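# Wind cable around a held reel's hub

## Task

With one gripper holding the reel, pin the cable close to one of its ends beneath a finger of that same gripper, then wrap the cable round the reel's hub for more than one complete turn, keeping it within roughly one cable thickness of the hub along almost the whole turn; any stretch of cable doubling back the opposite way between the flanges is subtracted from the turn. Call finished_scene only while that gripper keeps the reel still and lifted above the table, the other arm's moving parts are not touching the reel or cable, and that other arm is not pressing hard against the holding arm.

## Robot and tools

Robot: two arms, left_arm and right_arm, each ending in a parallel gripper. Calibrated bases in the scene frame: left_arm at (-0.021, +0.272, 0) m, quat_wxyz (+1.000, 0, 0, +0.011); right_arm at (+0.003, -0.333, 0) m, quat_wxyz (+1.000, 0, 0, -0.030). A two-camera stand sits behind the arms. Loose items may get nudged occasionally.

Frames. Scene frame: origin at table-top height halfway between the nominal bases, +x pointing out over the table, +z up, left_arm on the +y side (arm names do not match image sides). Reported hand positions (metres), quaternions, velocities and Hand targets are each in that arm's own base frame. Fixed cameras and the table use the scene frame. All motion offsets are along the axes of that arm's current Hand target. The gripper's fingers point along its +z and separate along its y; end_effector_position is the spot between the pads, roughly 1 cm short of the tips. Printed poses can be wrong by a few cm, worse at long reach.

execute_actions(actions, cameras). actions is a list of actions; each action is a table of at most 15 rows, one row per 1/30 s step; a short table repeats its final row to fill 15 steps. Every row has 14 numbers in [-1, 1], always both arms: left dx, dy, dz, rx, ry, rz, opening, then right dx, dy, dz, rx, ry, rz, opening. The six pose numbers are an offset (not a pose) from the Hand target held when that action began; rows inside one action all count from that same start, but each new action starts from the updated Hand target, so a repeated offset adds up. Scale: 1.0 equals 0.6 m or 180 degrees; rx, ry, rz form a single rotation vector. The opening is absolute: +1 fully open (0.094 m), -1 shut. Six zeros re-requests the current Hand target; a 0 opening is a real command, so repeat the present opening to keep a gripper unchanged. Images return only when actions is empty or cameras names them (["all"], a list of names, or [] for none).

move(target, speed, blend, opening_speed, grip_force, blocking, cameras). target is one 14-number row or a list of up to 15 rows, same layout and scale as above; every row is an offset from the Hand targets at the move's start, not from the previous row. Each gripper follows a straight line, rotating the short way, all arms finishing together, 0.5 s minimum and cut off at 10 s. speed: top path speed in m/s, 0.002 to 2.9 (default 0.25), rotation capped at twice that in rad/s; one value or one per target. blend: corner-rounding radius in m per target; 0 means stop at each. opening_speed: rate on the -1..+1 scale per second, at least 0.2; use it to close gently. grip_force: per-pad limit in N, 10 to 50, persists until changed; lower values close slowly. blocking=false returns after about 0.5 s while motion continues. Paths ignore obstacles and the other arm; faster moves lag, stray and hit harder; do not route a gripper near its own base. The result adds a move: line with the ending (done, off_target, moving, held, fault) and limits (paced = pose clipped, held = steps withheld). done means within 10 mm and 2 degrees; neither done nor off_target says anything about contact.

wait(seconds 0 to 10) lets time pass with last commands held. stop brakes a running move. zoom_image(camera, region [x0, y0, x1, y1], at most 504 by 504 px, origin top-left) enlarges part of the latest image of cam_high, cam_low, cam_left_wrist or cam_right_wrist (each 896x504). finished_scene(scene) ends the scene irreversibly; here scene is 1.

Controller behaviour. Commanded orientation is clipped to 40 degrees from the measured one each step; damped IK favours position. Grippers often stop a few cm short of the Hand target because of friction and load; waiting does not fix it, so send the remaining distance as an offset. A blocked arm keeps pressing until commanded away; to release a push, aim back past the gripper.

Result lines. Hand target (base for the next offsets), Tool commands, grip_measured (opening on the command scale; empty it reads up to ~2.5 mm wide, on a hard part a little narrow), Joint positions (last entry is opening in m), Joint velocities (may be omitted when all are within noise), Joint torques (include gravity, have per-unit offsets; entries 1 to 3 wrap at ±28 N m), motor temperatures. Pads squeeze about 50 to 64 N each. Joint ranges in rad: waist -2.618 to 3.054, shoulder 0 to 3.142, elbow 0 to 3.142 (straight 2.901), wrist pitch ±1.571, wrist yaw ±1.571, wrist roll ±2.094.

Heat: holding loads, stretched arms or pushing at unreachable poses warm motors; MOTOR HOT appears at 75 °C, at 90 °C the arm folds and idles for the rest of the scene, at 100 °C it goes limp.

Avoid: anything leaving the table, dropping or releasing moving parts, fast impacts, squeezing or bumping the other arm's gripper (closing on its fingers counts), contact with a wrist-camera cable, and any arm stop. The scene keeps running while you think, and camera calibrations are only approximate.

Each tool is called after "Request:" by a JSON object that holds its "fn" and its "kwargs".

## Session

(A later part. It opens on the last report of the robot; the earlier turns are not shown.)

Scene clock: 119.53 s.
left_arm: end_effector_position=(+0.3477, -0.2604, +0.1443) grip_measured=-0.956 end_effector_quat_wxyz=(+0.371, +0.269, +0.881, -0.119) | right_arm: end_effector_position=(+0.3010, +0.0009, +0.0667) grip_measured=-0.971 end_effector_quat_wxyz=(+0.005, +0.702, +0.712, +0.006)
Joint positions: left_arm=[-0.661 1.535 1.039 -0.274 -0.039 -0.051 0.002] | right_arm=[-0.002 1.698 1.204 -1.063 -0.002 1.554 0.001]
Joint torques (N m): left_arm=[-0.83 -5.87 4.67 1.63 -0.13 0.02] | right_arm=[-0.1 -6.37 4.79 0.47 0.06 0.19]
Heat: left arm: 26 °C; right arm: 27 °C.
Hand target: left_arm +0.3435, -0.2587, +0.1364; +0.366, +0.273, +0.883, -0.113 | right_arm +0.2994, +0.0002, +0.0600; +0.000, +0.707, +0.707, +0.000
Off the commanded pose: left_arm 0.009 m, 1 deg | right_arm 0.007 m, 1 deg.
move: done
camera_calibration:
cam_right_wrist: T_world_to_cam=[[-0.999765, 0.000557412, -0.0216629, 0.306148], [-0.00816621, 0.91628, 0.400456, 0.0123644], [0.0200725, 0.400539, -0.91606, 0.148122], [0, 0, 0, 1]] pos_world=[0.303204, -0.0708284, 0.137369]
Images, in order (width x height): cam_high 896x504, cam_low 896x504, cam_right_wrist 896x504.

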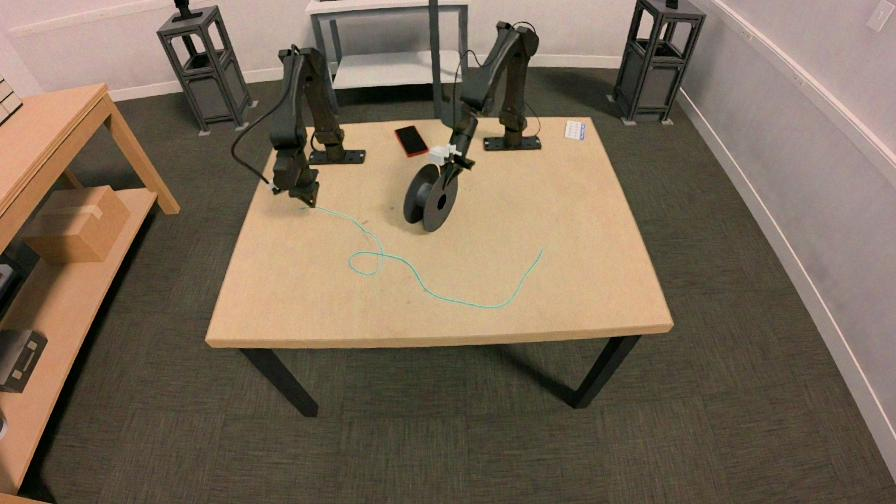

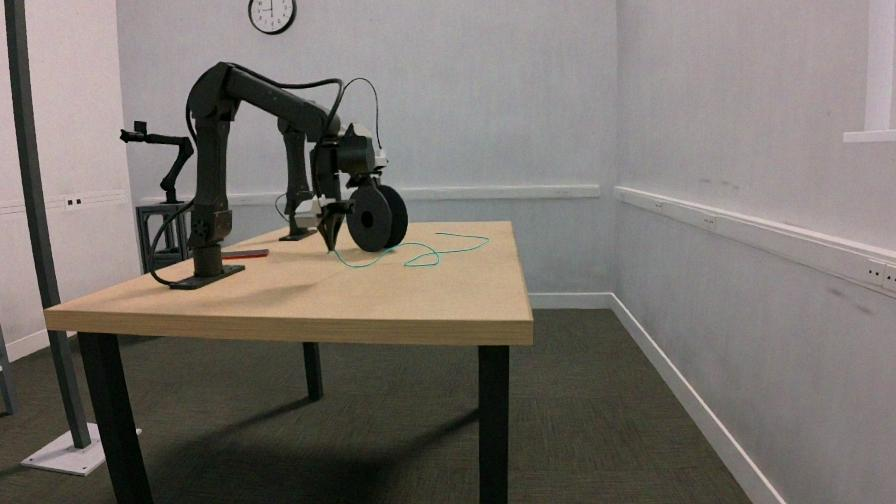

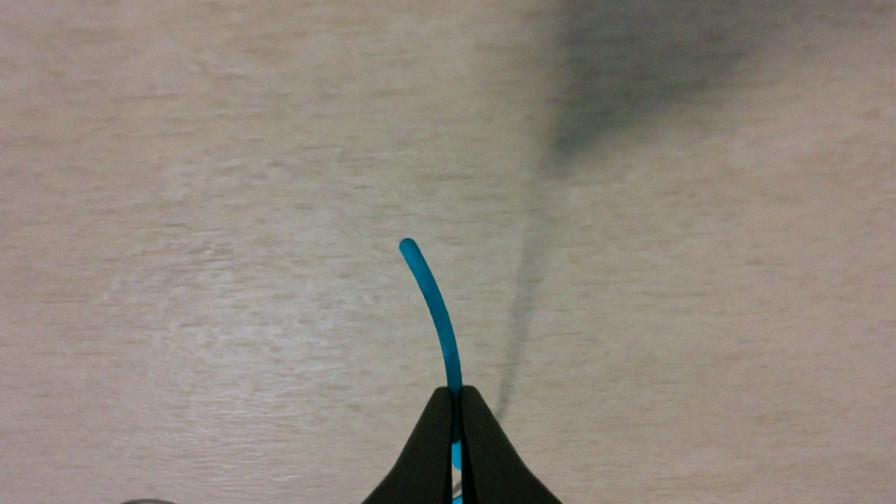

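Request:
{"fn": "move", "kwargs": {"target": [[0,0,0,0,0,0,-1,0,0,0.1,0,0,0,-1],[0,0,0,0,0,0,-1,0,0,0.1,0,0,0,-0.6],[0,0,0,0,0,0,-1,0,0,-0.12,0,0,0,0]], "speed": 0.1, "opening_speed": 0.5, "cameras": ["cam_high","cam_right_wrist"]}}

Scene clock: 126.60 s.
left_arm: end_effector_position=(+0.3477, -0.2604, +0.1443) grip_measured=-0.956 end_effector_quat_wxyz=(+0.371, +0.269, +0.881, -0.119) | right_arm: end_effector_position=(+0.2998, +0.0013, +0.1217) grip_measured=-0.001 end_effector_quat_wxyz=(-0.008, +0.702, +0.712, -0.005)
Joint positions: left_arm=[-0.661 1.535 1.039 -0.274 -0.039 -0.051 0.002] | right_arm=[-0.002 1.694 1.42 -1.315 -0.005 1.556 0.047]
Joint torques (N m): left_arm=[-0.59 -5.75 4.6 1.6 -0.08 0.01] | right_arm=[-0.1 -9.14 7.19 0.04 0.05 0.16]
Heat: left arm: 25 °C; right arm: 27 °C.
Hand target: left_arm +0.3435, -0.2587, +0.1364; +0.366, +0.273, +0.883, -0.113 | right_arm +0.2993, +0.0001, +0.1319; +0.000, +0.707, +0.707, +0.000
Off the commanded pose: left_arm 0.009 m, 1 deg | right_arm 0.010 m, 1 deg.
move: done
camera_calibration:
cam_right_wrist: T_world_to_cam=[[-0.999939, 0.00244135, 0.0107595, 0.302314], [0.00657049, 0.915188, 0.402974, -0.0148624], [-0.00886316, 0.40302, -0.915148, 0.20695], [0, 0, 0, 1]] pos_world=[0.304227, -0.0705413, 0.192126]
Images, in order (width x height): cam_high 896x504, cam_right_wrist 896x504.

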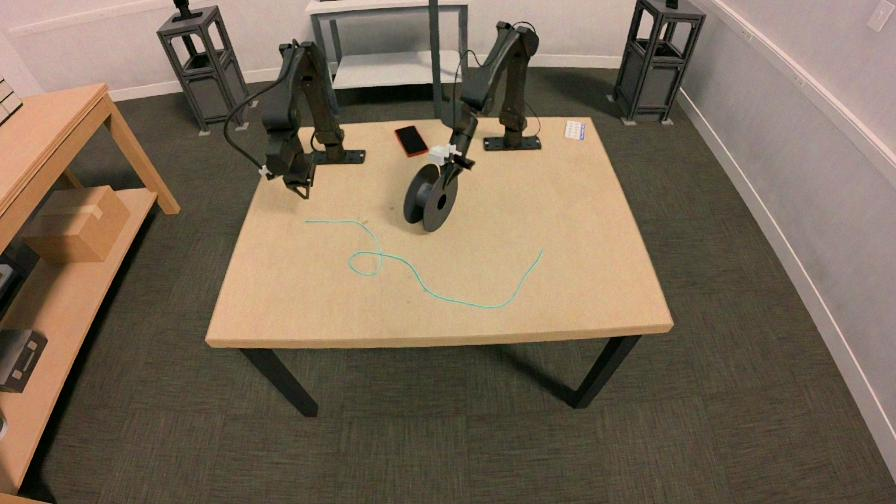

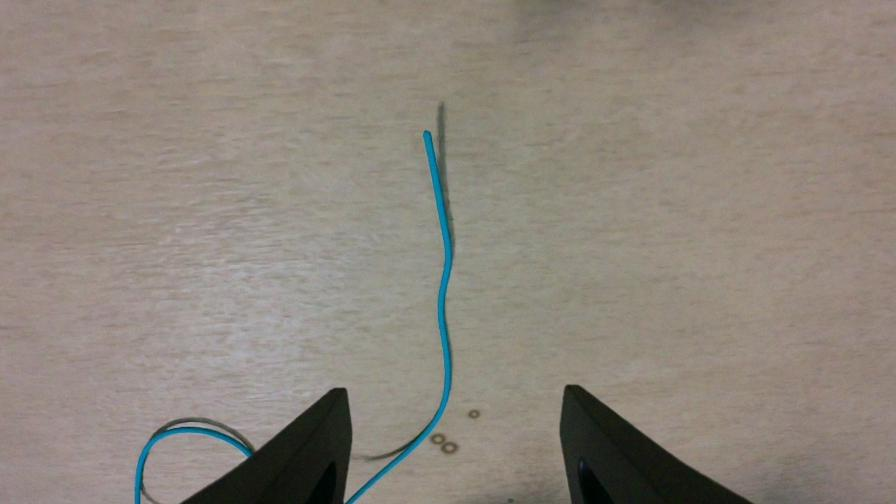

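Request:
{"fn": "move", "kwargs": {"target": [[0,0,0,0,0,0,-1,0.025,0,0,0,0,-0.5,0],[0,0,0,0,0,0,-1,0.053,0.005,0.02,0,0,-0.99,0]], "speed": 0.3, "blend": [0.02,0], "cameras": ["cam_right_wrist"]}}

Scene clock: 133.83 s.
left_arm: end_effector_position=(+0.3477, -0.2604, +0.1443) grip_measured=-0.956 end_effector_quat_wxyz=(+0.371, +0.269, +0.881, -0.119) | right_arm: end_effector_position=(+0.3021, +0.0299, +0.1217) grip_measured=-0.001 end_effector_quat_wxyz=(+0.002, +0.690, -0.724, +0.001)
Joint positions: left_arm=[-0.661 1.535 1.039 -0.274 -0.039 -0.051 0.002] | right_arm=[0.098 1.694 1.42 -1.3 0.004 -1.424 0.047]
Joint torques (N m): left_arm=[-0.59 -5.71 4.77 1.58 -0.09 0.05] | right_arm=[0.35 -7.56 5.16 0.4 -0.02 -0.1]
Heat: left arm: 25 °C; right arm: 27 °C.
Hand target: left_arm +0.3435, -0.2587, +0.1364; +0.366, +0.273, +0.883, -0.113 | right_arm +0.3023, +0.0319, +0.1199; +0.000, +0.696, -0.718, +0.000
Off the commanded pose: left_arm 0.009 m, 1 deg | right_arm 0.003 m, 1 deg.
move: done
camera_calibration:
cam_right_wrist: T_world_to_cam=[[0.997883, -0.0643893, -0.00910542, -0.294637], [-0.0552636, -0.913466, 0.403144, 0.0323197], [-0.0342757, -0.401788, -0.915091, 0.227151], [0, 0, 0, 1]] pos_world=[0.303585, 0.101818, 0.192152]
Images, in order (width x height): cam_right_wrist 896x504.

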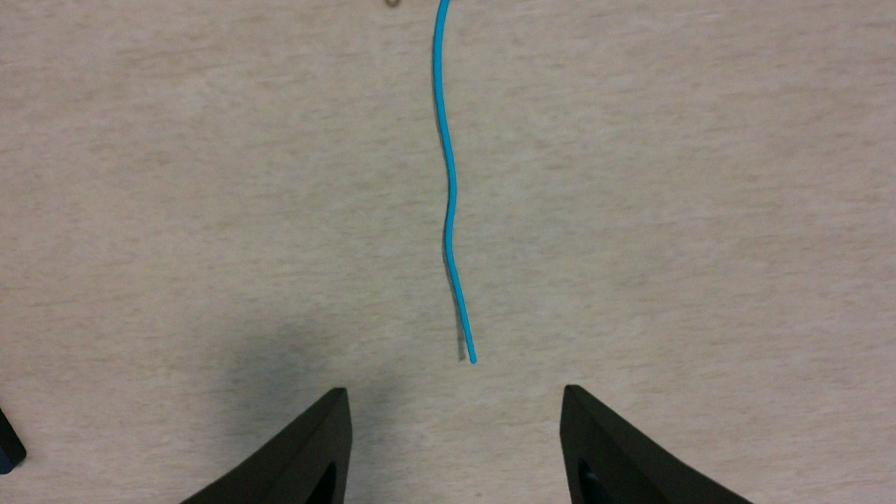

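Request:
{"fn": "move", "kwargs": {"target": [[0,0,0,0,0,0,-1,0.003,0,0.212,0,0,0,-0.3],[0,0,0,0,0,0,-1,0.003,0,0.212,0,0,0,-1]], "speed": 0.1, "opening_speed": 0.6, "cameras": ["cam_right_wrist"]}}

Request:
{"fn": "move", "kwargs": {"target": [0,0,0,0,0,0,-1,0,0,-0.25,0,0,0,-1], "speed": 0.15, "cameras": ["cam_low","cam_right_wrist"]}}

Scene clock: 137.33 s.
left_arm: end_effector_position=(+0.3477, -0.2604, +0.1443) grip_measured=-0.956 end_effector_quat_wxyz=(+0.371, +0.269, +0.881, -0.119) | right_arm: end_effector_position=(+0.3018, +0.0293, +0.0040) grip_measured=-0.964 end_effector_quat_wxyz=(+0.001, +0.692, -0.722, +0.004)
Joint positions: left_arm=[-0.661 1.535 1.039 -0.274 -0.039 -0.051 0.002] | right_arm=[0.098 1.805 1.065 -0.827 0.007 -1.432 0.002]
Joint torques (N m): left_arm=[-0.66 -5.89 4.62 1.58 -0.1 0.03] | right_arm=[-0.13 -6.05 3.92 0.76 -0.06 -0.1]
Heat: left arm: 25 °C; right arm: 27 °C.
Hand target: left_arm +0.3435, -0.2587, +0.1364; +0.366, +0.273, +0.883, -0.113 | right_arm +0.3023, +0.0302, -0.0072; +0.000, +0.696, -0.718, +0.000
Off the commanded pose: left_arm 0.009 m, 1 deg | right_arm 0.011 m, 1 deg.
move: off_target (right_arm); target 2's new opening was sent with right_arm's hand 0.012 m and 1 deg from that target
camera_calibration:
cam_right_wrist: T_world_to_cam=[[0.998363, -0.057137, -0.00260576, -0.295873], [-0.0511895, -0.912908, 0.404942, 0.077999], [-0.025516, -0.404146, -0.914339, 0.116586], [0, 0, 0, 1]] pos_world=[0.302356, 0.101418, 0.0742427]
Images, in order (width x height): cam_right_wrist 896x504.

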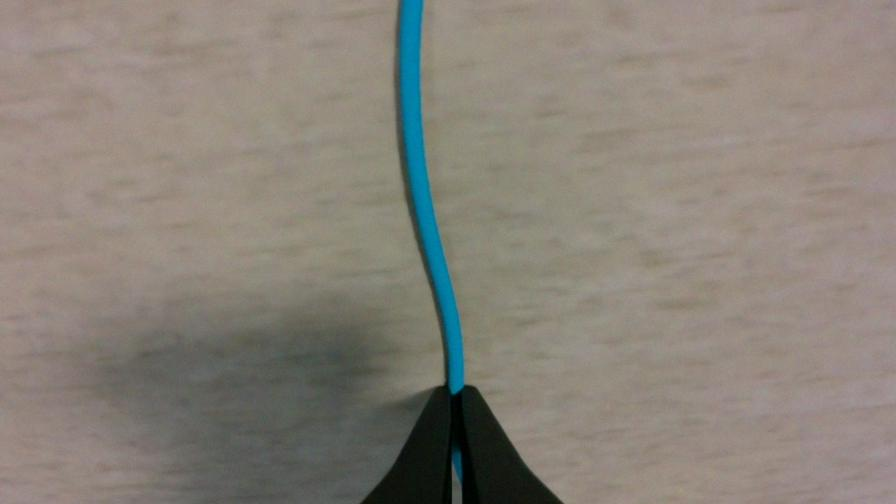

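Scene clock: 139.13 s.
left_arm: end_effector_position=(+0.3477, -0.2604, +0.1443) grip_measured=-0.956 end_effector_quat_wxyz=(+0.371, +0.269, +0.881, -0.119) | right_arm: end_effector_position=(+0.3039, +0.0295, +0.1339) grip_measured=-0.968 end_effector_quat_wxyz=(+0.007, +0.692, -0.722, -0.001)
Joint positions: left_arm=[-0.661 1.535 1.039 -0.274 -0.039 -0.051 0.002] | right_arm=[0.098 1.709 1.486 -1.36 0.007 -1.432 0.001]
Joint torques (N m): left_arm=[-0.73 -5.63 4.67 1.6 -0.11 0.03] | right_arm=[-0.1 -8.99 7.1 0.04 -0.06 -0.1]
Heat: left arm: 25 °C; right arm: 27 °C.
Hand target: left_arm +0.3435, -0.2587, +0.1364; +0.366, +0.273, +0.883, -0.113 | right_arm +0.3023, +0.0301, +0.1428; +0.000, +0.696, -0.718, +0.000
Off the commanded pose: left_arm 0.009 m, 1 deg | right_arm 0.009 m, 1 deg.
move: done
camera_calibration:
cam_right_wrist: T_world_to_cam=[[0.99821, -0.0571357, -0.0176628, -0.295551], [-0.0450145, -0.912284, 0.407076, 0.023486], [-0.039372, -0.405552, -0.913224, 0.239636], [0, 0, 0, 1]] pos_world=[0.305514, 0.101724, 0.20406]
Images, in order (width x height): cam_low 896x504, cam_right_wrist 896x504.

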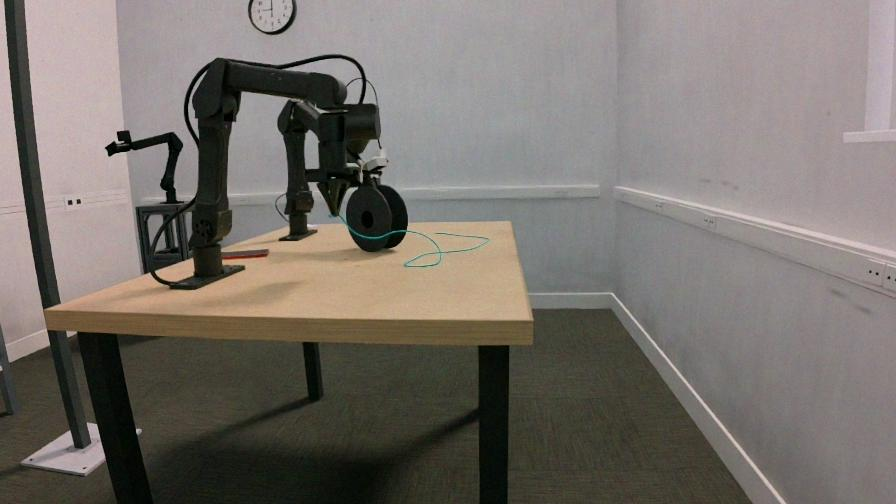

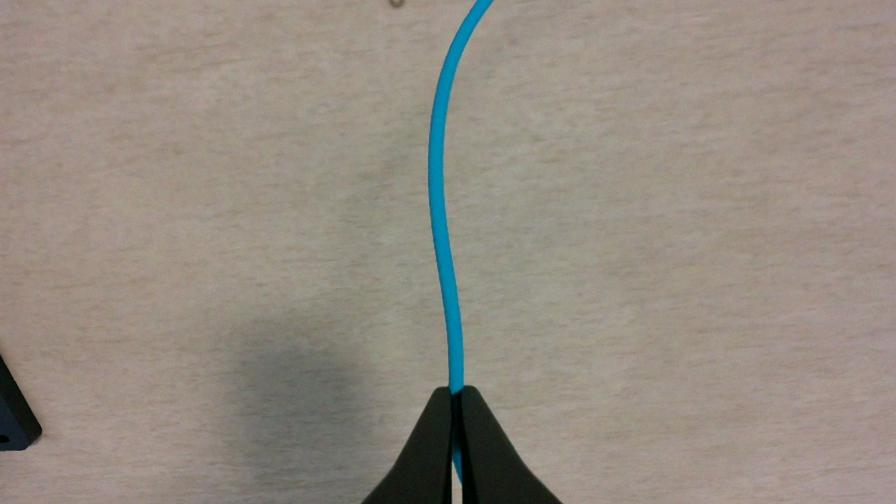

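Request:
{"fn": "move", "kwargs": {"target": [[0,0,0,0,0,0,-1,-0.198,0.077,-0.195,0.0758,-0.0932,0.4296,-1],[0,0,0,0,0,0,-1,-0.506,-0.06,-0.178,-0.0912,-0.2794,0.5946,-1]], "speed": [0.3,0.2], "cameras": ["cam_high","cam_low","cam_right_wrist","cam_left_wrist"]}}

Scene clock: 147.07 s.
left_arm: end_effector_position=(+0.3477, -0.2604, +0.1443) grip_measured=-0.956 end_effector_quat_wxyz=(+0.371, +0.269, +0.881, -0.119) | right_arm: end_effector_position=(+0.3474, +0.3298, +0.2606) grip_measured=-0.968 end_effector_quat_wxyz=(+0.185, +0.202, +0.898, +0.345)
Joint positions: left_arm=[-0.661 1.535 1.039 -0.274 -0.039 -0.051 0.002] | right_arm=[0.72 1.698 1.674 -0.748 -0.099 1.204 0.001]
Joint torques (N m): left_arm=[-0.62 -5.64 4.81 1.61 -0.09 0.02] | right_arm=[0.31 -7.39 5.59 1.95 -0.01 0.12]
Heat: left arm: 25 °C; right arm: 27 °C.
Hand target: left_arm +0.3435, -0.2587, +0.1364; +0.366, +0.273, +0.883, -0.113 | right_arm +0.3479, +0.3323, +0.2497; +0.178, +0.205, +0.901, +0.338
Off the commanded pose: left_arm 0.009 m, 1 deg | right_arm 0.011 m, 1 deg.
move: off_target (right_arm)
camera_calibration:
cam_left_wrist: T_world_to_cam=[[-0.535974, -0.844112, 0.0143644, -0.0352638], [-0.795887, 0.499532, -0.342097, 0.491541], [0.281593, -0.194788, -0.939555, 0.0765519], [0, 0, 0, 1]] pos_world=[0.350755, -0.260396, 0.240586]
cam_right_wrist: T_world_to_cam=[[-0.24467, -0.66924, -0.701608, 0.49237], [-0.964837, 0.239727, 0.107798, 0.265422], [0.0960515, 0.703313, -0.704362, 0.0116515], [0, 0, 0, 1]] pos_world=[0.375438, 0.25769, 0.325045]

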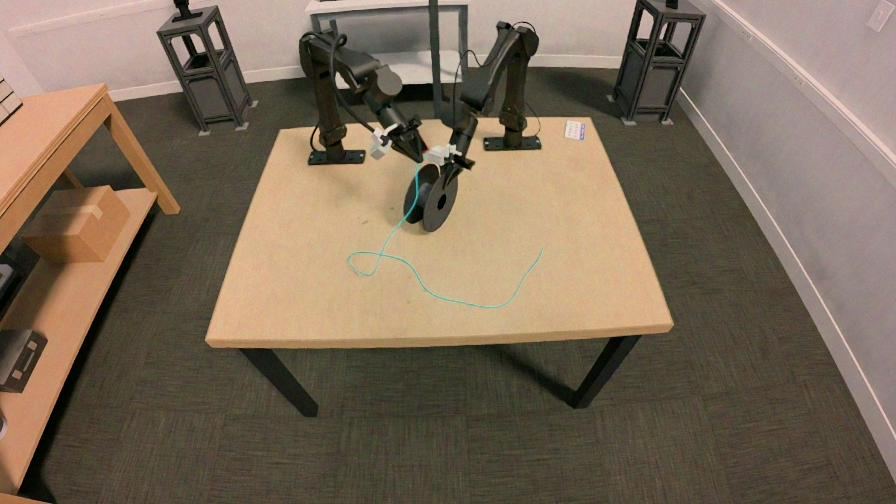

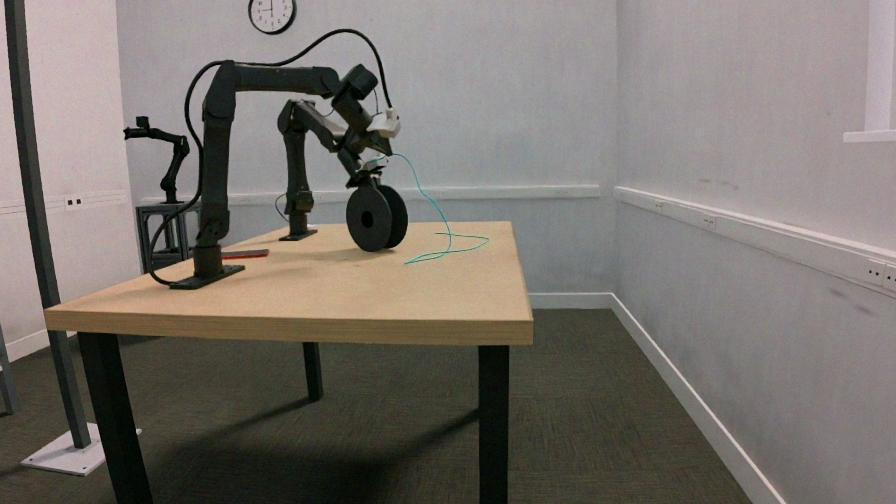

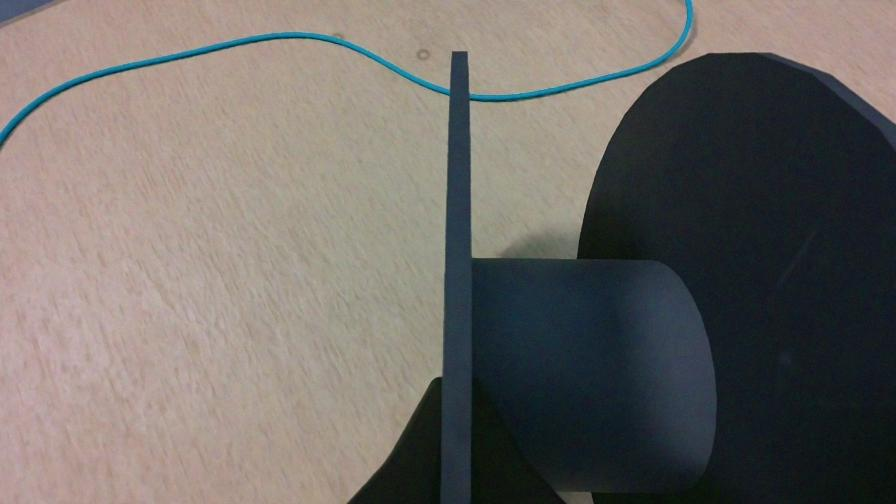

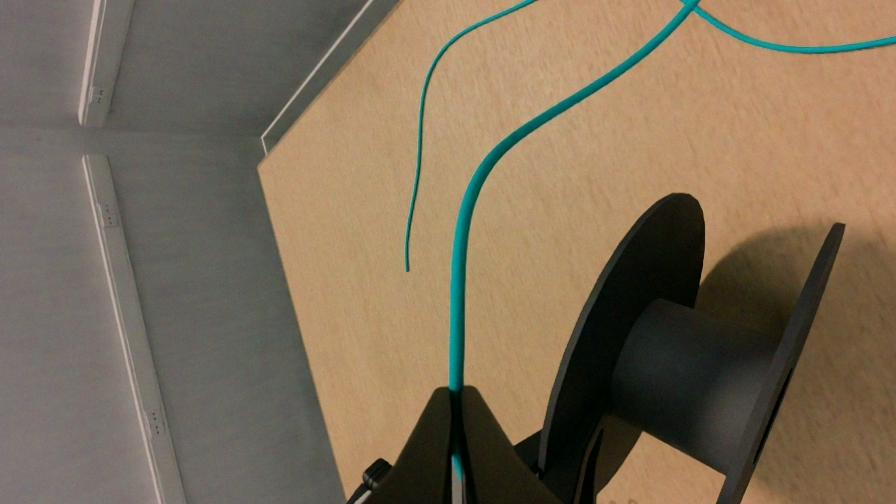

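Request:
{"fn": "move", "kwargs": {"target": [[0,0,0,0,0,0,-0.1,-0.117,0,0,0,0,0,-1],[0,0,0,0,0,0,-0.1,-0.086,-0.115,0.12,0,0,0,-1]], "speed": 0.12, "opening_speed": 0.3, "cameras": ["cam_high","cam_low","cam_right_wrist","cam_left_wrist"]}}

Scene clock: 153.07 s.
left_arm: end_effector_position=(+0.3460, -0.2588, +0.1403) grip_measured=-0.101 end_effector_quat_wxyz=(+0.367, +0.270, +0.882, -0.117) | right_arm: end_effector_position=(+0.4092, +0.2985, +0.1637) grip_measured=-0.968 end_effector_quat_wxyz=(+0.176, +0.211, +0.900, +0.340)
Joint positions: left_arm=[-0.661 1.535 1.03 -0.275 -0.04 -0.051 0.042] | right_arm=[0.551 1.82 1.451 -0.442 -0.218 1.099 0.001]
Joint torques (N m): left_arm=[-0.7 -5.76 5.35 1.59 -0.1 0.02] | right_arm=[0.17 -10.13 5.75 1.91 -0.05 -0.11]
Heat: left arm: 25 °C; right arm: 28 °C.
Hand target: left_arm +0.3435, -0.2587, +0.1364; +0.366, +0.273, +0.883, -0.113 | right_arm +0.4079, +0.2983, +0.1610; +0.178, +0.205, +0.901, +0.339
Off the commanded pose: left_arm 0.005 m, 1 deg | right_arm 0.003 m, 1 deg.
move: done
camera_calibration:
cam_left_wrist: T_world_to_cam=[[-0.534964, -0.844784, 0.0124096, -0.034963], [-0.798876, 0.501003, -0.332857, 0.488115], [0.274975, -0.18798, -0.942896, 0.0781476], [0, 0, 0, 1]] pos_world=[0.349751, -0.259393, 0.236591]
cam_right_wrist: T_world_to_cam=[[-0.26949, -0.668689, -0.692986, 0.42715], [-0.9591, 0.251095, 0.130686, 0.333517], [0.0866166, 0.699862, -0.709007, -0.0349039], [0, 0, 0, 1]] pos_world=[0.438012, 0.226314, 0.227676]

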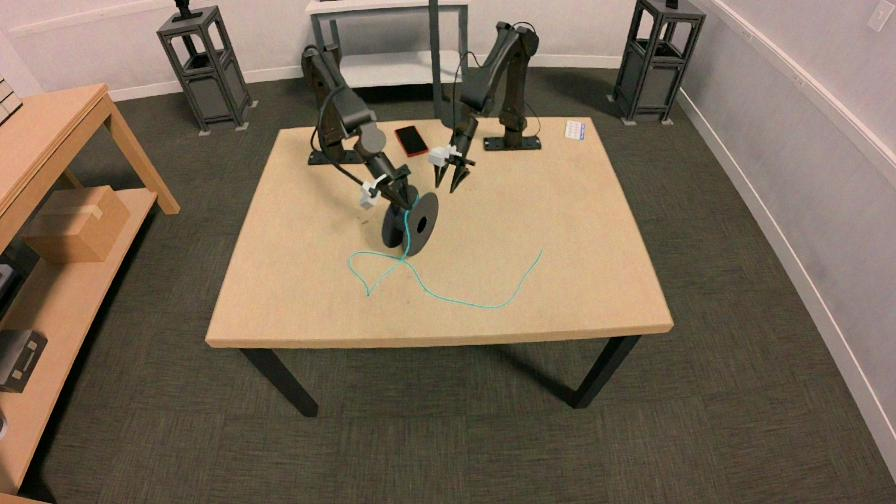

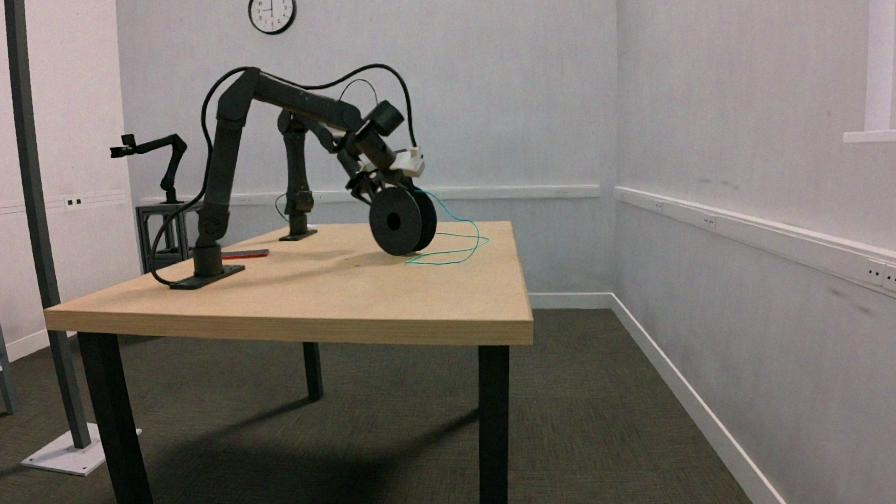

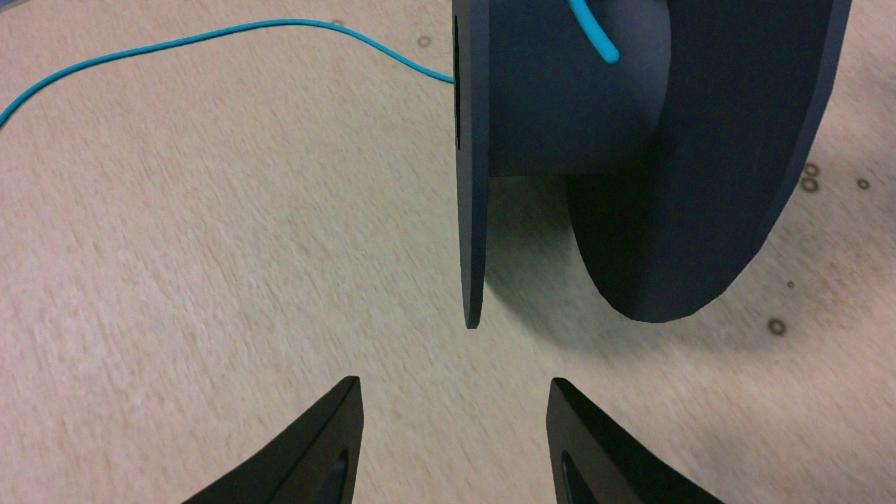

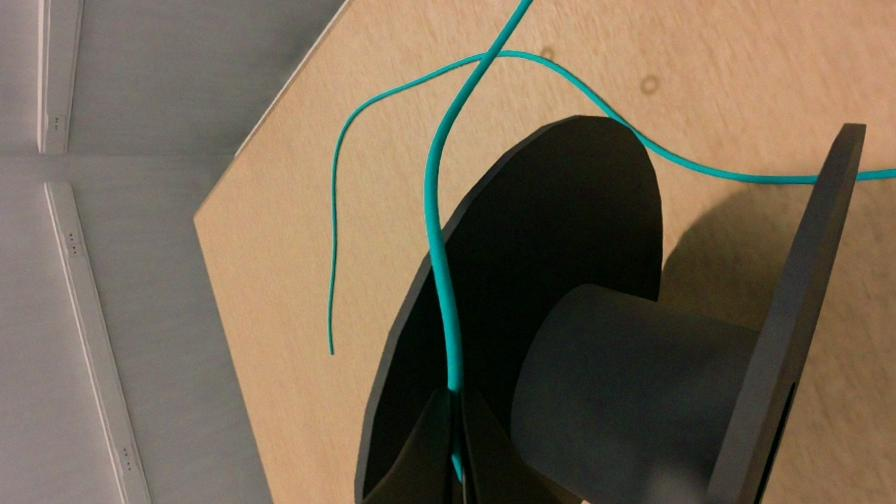

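Request:
{"fn": "move", "kwargs": {"target": [0,0,0,0,0,0,-0.1,0,0.0217,0.0208,0,0,0,-1], "speed": 0.06, "cameras": ["cam_high","cam_low","cam_right_wrist","cam_left_wrist"]}}

Request:
{"fn": "zoom_image", "kwargs": {"camera": "cam_high", "region": [340, 140, 500, 280]}}

Request:
{"fn": "zoom_image", "kwargs": {"camera": "cam_low", "region": [330, 140, 470, 270]}}

Scene clock: 155.43 s.
left_arm: end_effector_position=(+0.3460, -0.2588, +0.1403) grip_measured=-0.101 end_effector_quat_wxyz=(+0.367, +0.270, +0.882, -0.117) | right_arm: end_effector_position=(+0.4116, +0.3104, +0.1616) grip_measured=-0.968 end_effector_quat_wxyz=(+0.175, +0.203, +0.901, +0.341)
Joint positions: left_arm=[-0.661 1.535 1.03 -0.275 -0.04 -0.051 0.042] | right_arm=[0.569 1.854 1.486 -0.441 -0.215 1.099 0.001]
Joint torques (N m): left_arm=[-0.69 -5.6 5.35 1.59 -0.09 -0.01] | right_arm=[0.57 -8.5 8.84 1.79 0.04 0.07]
Heat: left arm: 25 °C; right arm: 28 °C.
Hand target: left_arm +0.3435, -0.2587, +0.1364; +0.366, +0.273, +0.883, -0.113 | right_arm +0.4169, +0.3140, +0.1612; +0.178, +0.205, +0.901, +0.338
Off the commanded pose: left_arm 0.005 m, 1 deg | right_arm 0.006 m, 1 deg.
move: done
camera_calibration:
cam_left_wrist: T_world_to_cam=[[-0.534964, -0.844784, 0.0124096, -0.034963], [-0.798876, 0.501003, -0.332857, 0.488115], [0.274975, -0.18798, -0.942896, 0.0781476], [0, 0, 0, 1]] pos_world=[0.349751, -0.259393, 0.236591]
cam_right_wrist: T_world_to_cam=[[-0.257094, -0.673836, -0.692711, 0.4308], [-0.963326, 0.235697, 0.128256, 0.339997], [0.0768461, 0.70028, -0.70972, -0.0409137], [0, 0, 0, 1]] pos_world=[0.441428, 0.238803, 0.225776]

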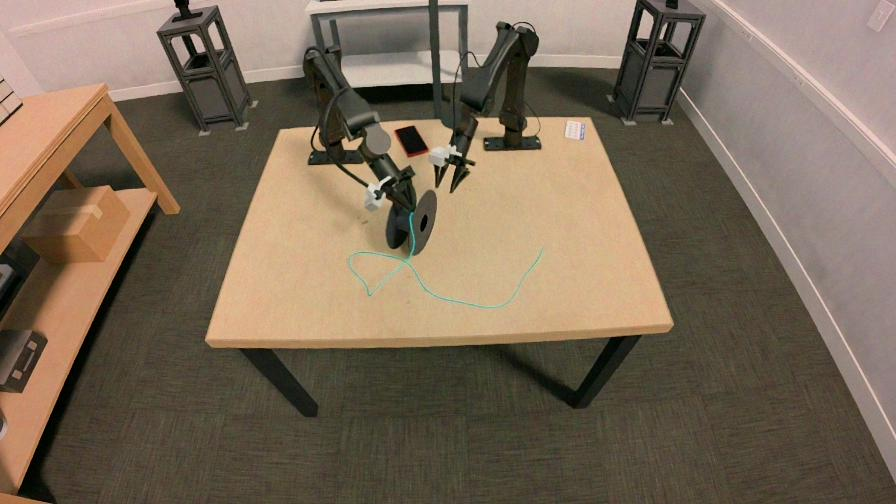

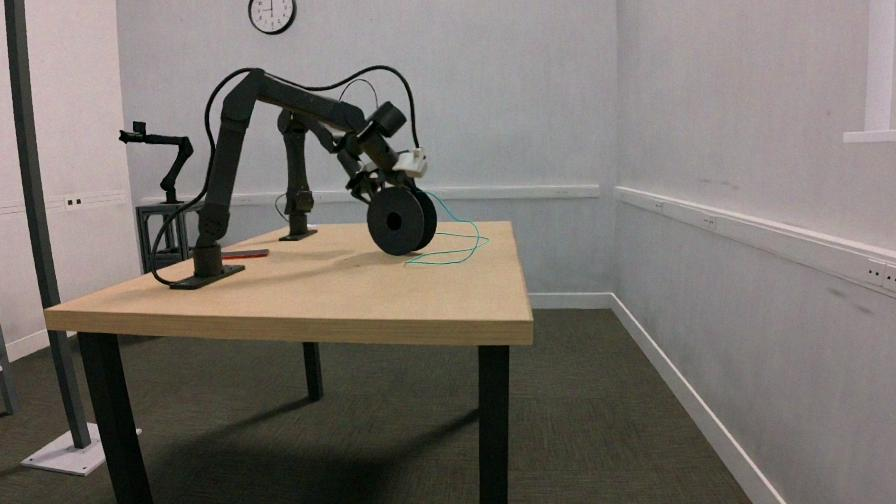

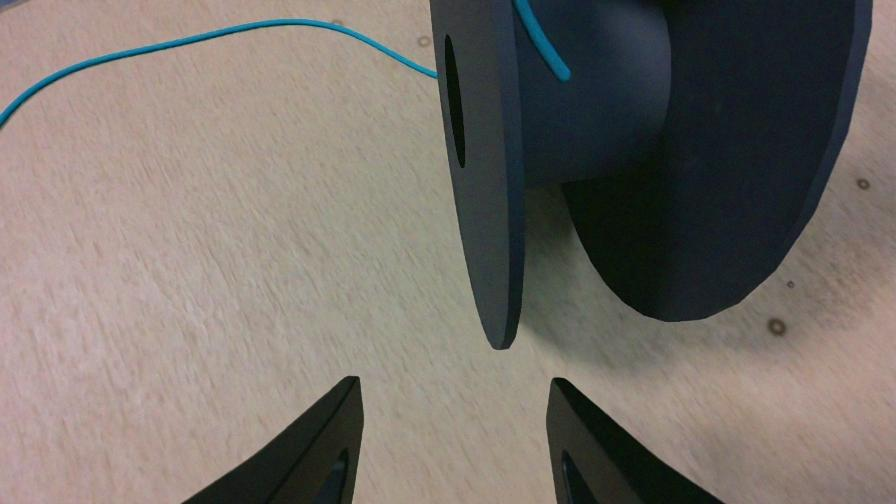

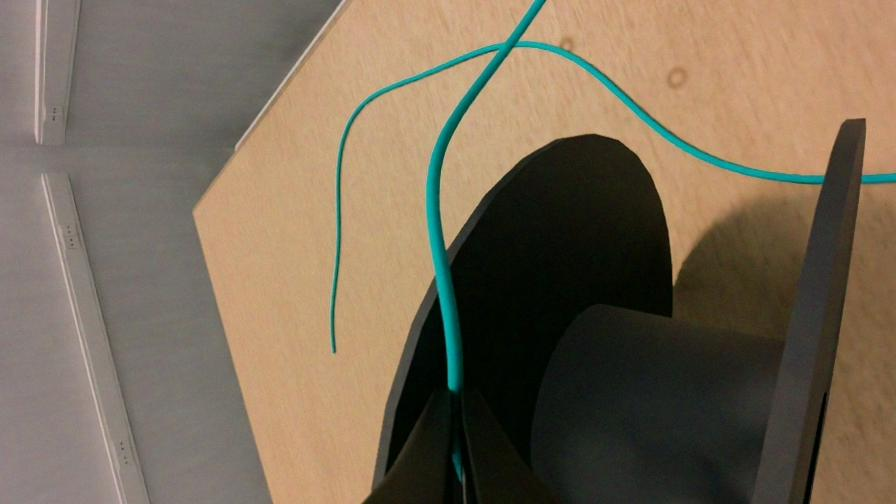

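Scaled by 3.150 from the camera's 896x504 image, which has a finer 1280x720 frame.

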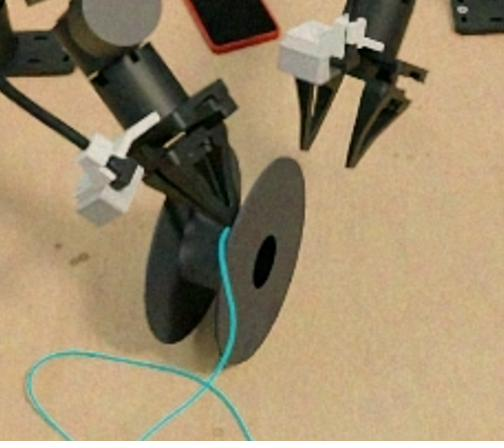

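Scaled by 3.600 from the camera's 896x504 image, which has a finer 1280x720 frame.

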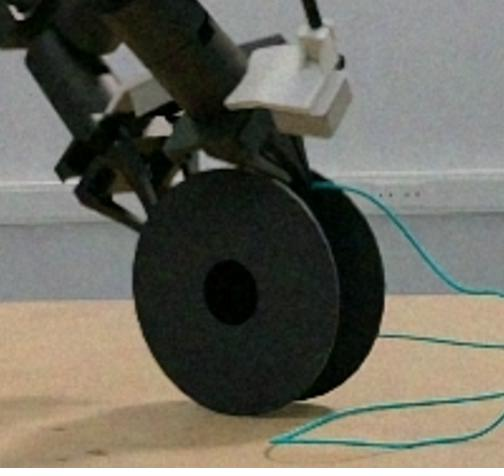

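Request:
{"fn": "move", "kwargs": {"target": [-0.035,-0.025,0.035,0,0,0,0.3,0,-0.005,-0.005,0,0,0,-1], "speed": 0.06, "cameras": ["cam_high","cam_left_wrist"]}}

Request:
{"fn": "zoom_image", "kwargs": {"camera": "cam_high", "region": [340, 140, 500, 280]}}

Scene clock: 157.77 s.
left_arm: end_effector_position=(+0.3521, -0.2805, +0.1238) grip_measured=+0.299 end_effector_quat_wxyz=(+0.350, +0.277, +0.888, -0.109) | right_arm: end_effector_position=(+0.4117, +0.3105, +0.1618) grip_measured=-0.968 end_effector_quat_wxyz=(+0.175, +0.203, +0.901, +0.341)
Joint positions: left_arm=[-0.701 1.642 1.102 -0.282 -0.066 -0.07 0.061] | right_arm=[0.569 1.854 1.487 -0.441 -0.215 1.099 0.001]
Joint torques (N m): left_arm=[-0.54 -6 8.88 1.59 -0.12 -0.05] | right_arm=[0.02 -9.57 7.46 1.81 0.01 0.03]
Heat: left arm: 25 °C; right arm: 28 °C.
Hand target: left_arm +0.3595, -0.2879, +0.1363; +0.366, +0.273, +0.883, -0.113 | right_arm +0.4147, +0.3103, +0.1612; +0.178, +0.205, +0.901, +0.338
Off the commanded pose: left_arm 0.016 m, 2 deg | right_arm 0.003 m, 1 deg.
move: off_target (left_arm)
camera_calibration:
cam_left_wrist: T_world_to_cam=[[-0.54248, -0.840066, 0.0020585, -0.0445933], [-0.80334, 0.518043, -0.293728, 0.499758], [0.245684, -0.160995, -0.955887, 0.0762958], [0, 0, 0, 1]] pos_world=[0.35854, -0.284074, 0.219815]
Images, in order (width x height): cam_high 896x504, cam_left_wrist 896x504.

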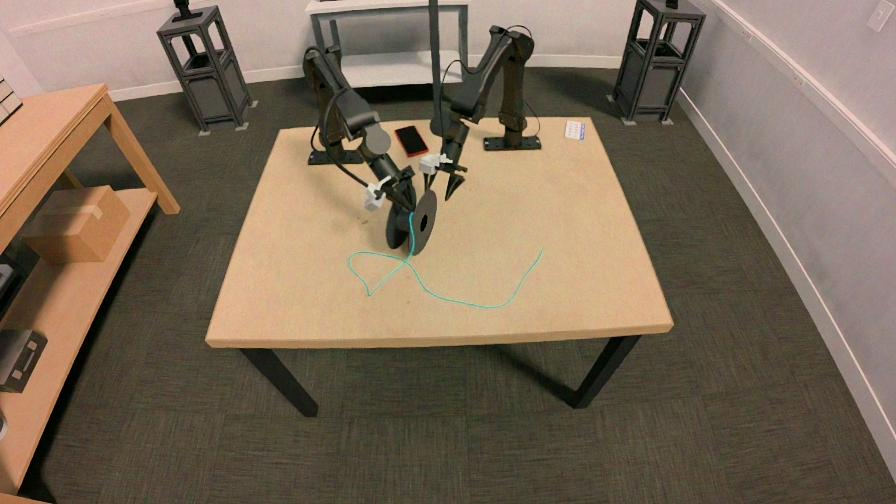

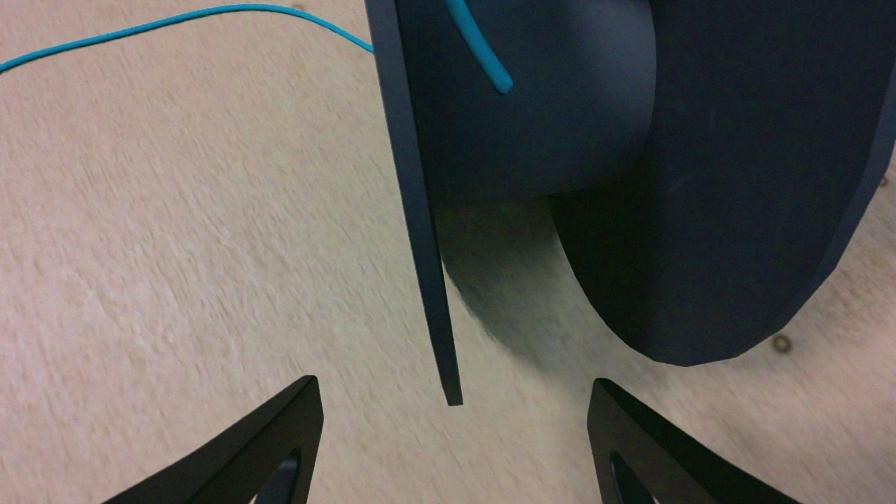

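Scaled by 3.150 from the camera's 896x504 image, which has a finer 1280x720 frame.

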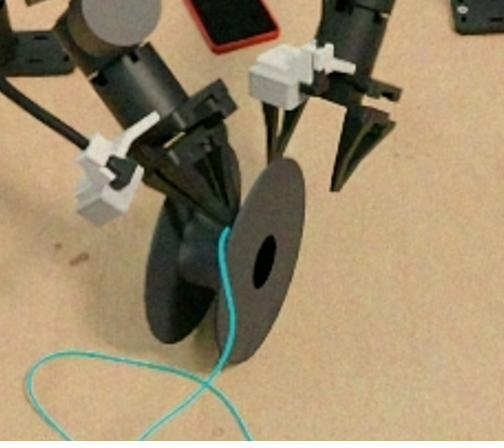

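Request:
{"fn": "move", "kwargs": {"target": [-0.05,0.008,0.009,-0.035,0,-0.035,0.3,0,0,0,0,0,0,-1], "speed": 0.06, "cameras": ["cam_low","cam_left_wrist"]}}

Scene clock: 160.70 s.
left_arm: end_effector_position=(+0.3768, -0.2914, +0.1421) grip_measured=+0.299 end_effector_quat_wxyz=(+0.360, +0.209, +0.906, -0.081) | right_arm: end_effector_position=(+0.4117, +0.3105, +0.1618) grip_measured=-0.968 end_effector_quat_wxyz=(+0.175, +0.203, +0.901, +0.341)
Joint positions: left_arm=[-0.734 1.734 1.28 -0.382 -0.195 -0.206 0.061] | right_arm=[0.569 1.854 1.487 -0.441 -0.215 1.099 0.001]
Joint torques (N m): left_arm=[-0.59 -6.79 8.98 1.5 -0.17 -0.07] | right_arm=[0.03 -9.62 7.38 1.83 0 0.04]
Heat: left arm: 25 °C; right arm: 27 °C.
Hand target: left_arm +0.3829, -0.2980, +0.1538; +0.373, +0.203, +0.901, -0.084 | right_arm +0.4147, +0.3103, +0.1612; +0.178, +0.205, +0.901, +0.338
Off the commanded pose: left_arm 0.015 m, 2 deg | right_arm 0.003 m, 1 deg.
move: off_target (left_arm)
camera_calibration:
cam_left_wrist: T_world_to_cam=[[-0.407247, -0.913318, -0.000842995, -0.112256], [-0.871544, 0.388896, -0.298617, 0.5195], [0.27306, -0.120876, -0.954373, 0.0870475], [0, 0, 0, 1]] pos_world=[0.383282, -0.294034, 0.238112]
Images, in order (width x height): cam_low 896x504, cam_left_wrist 896x504.

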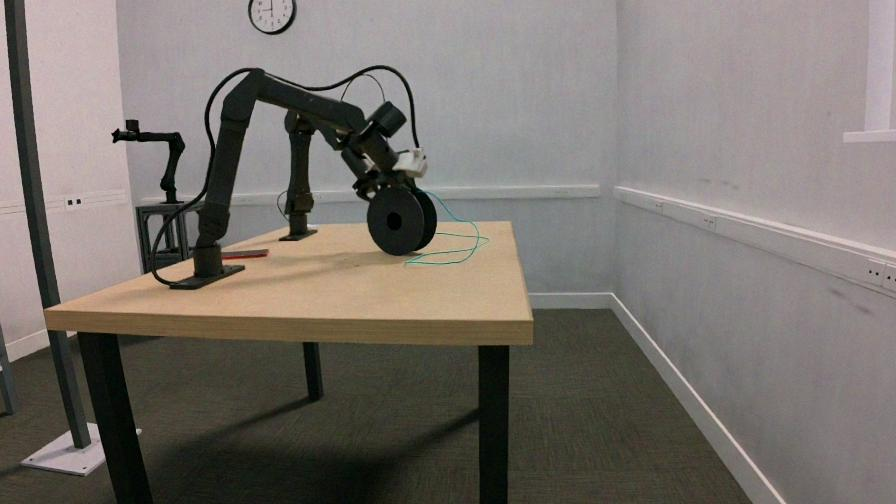

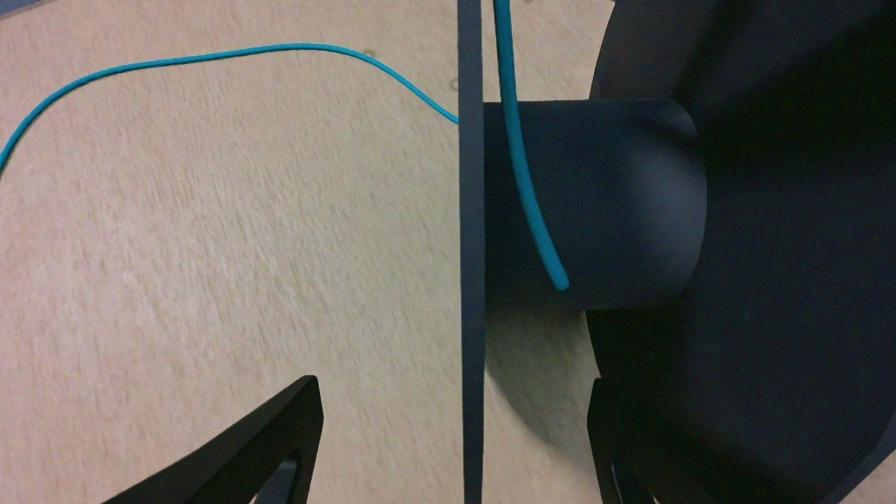

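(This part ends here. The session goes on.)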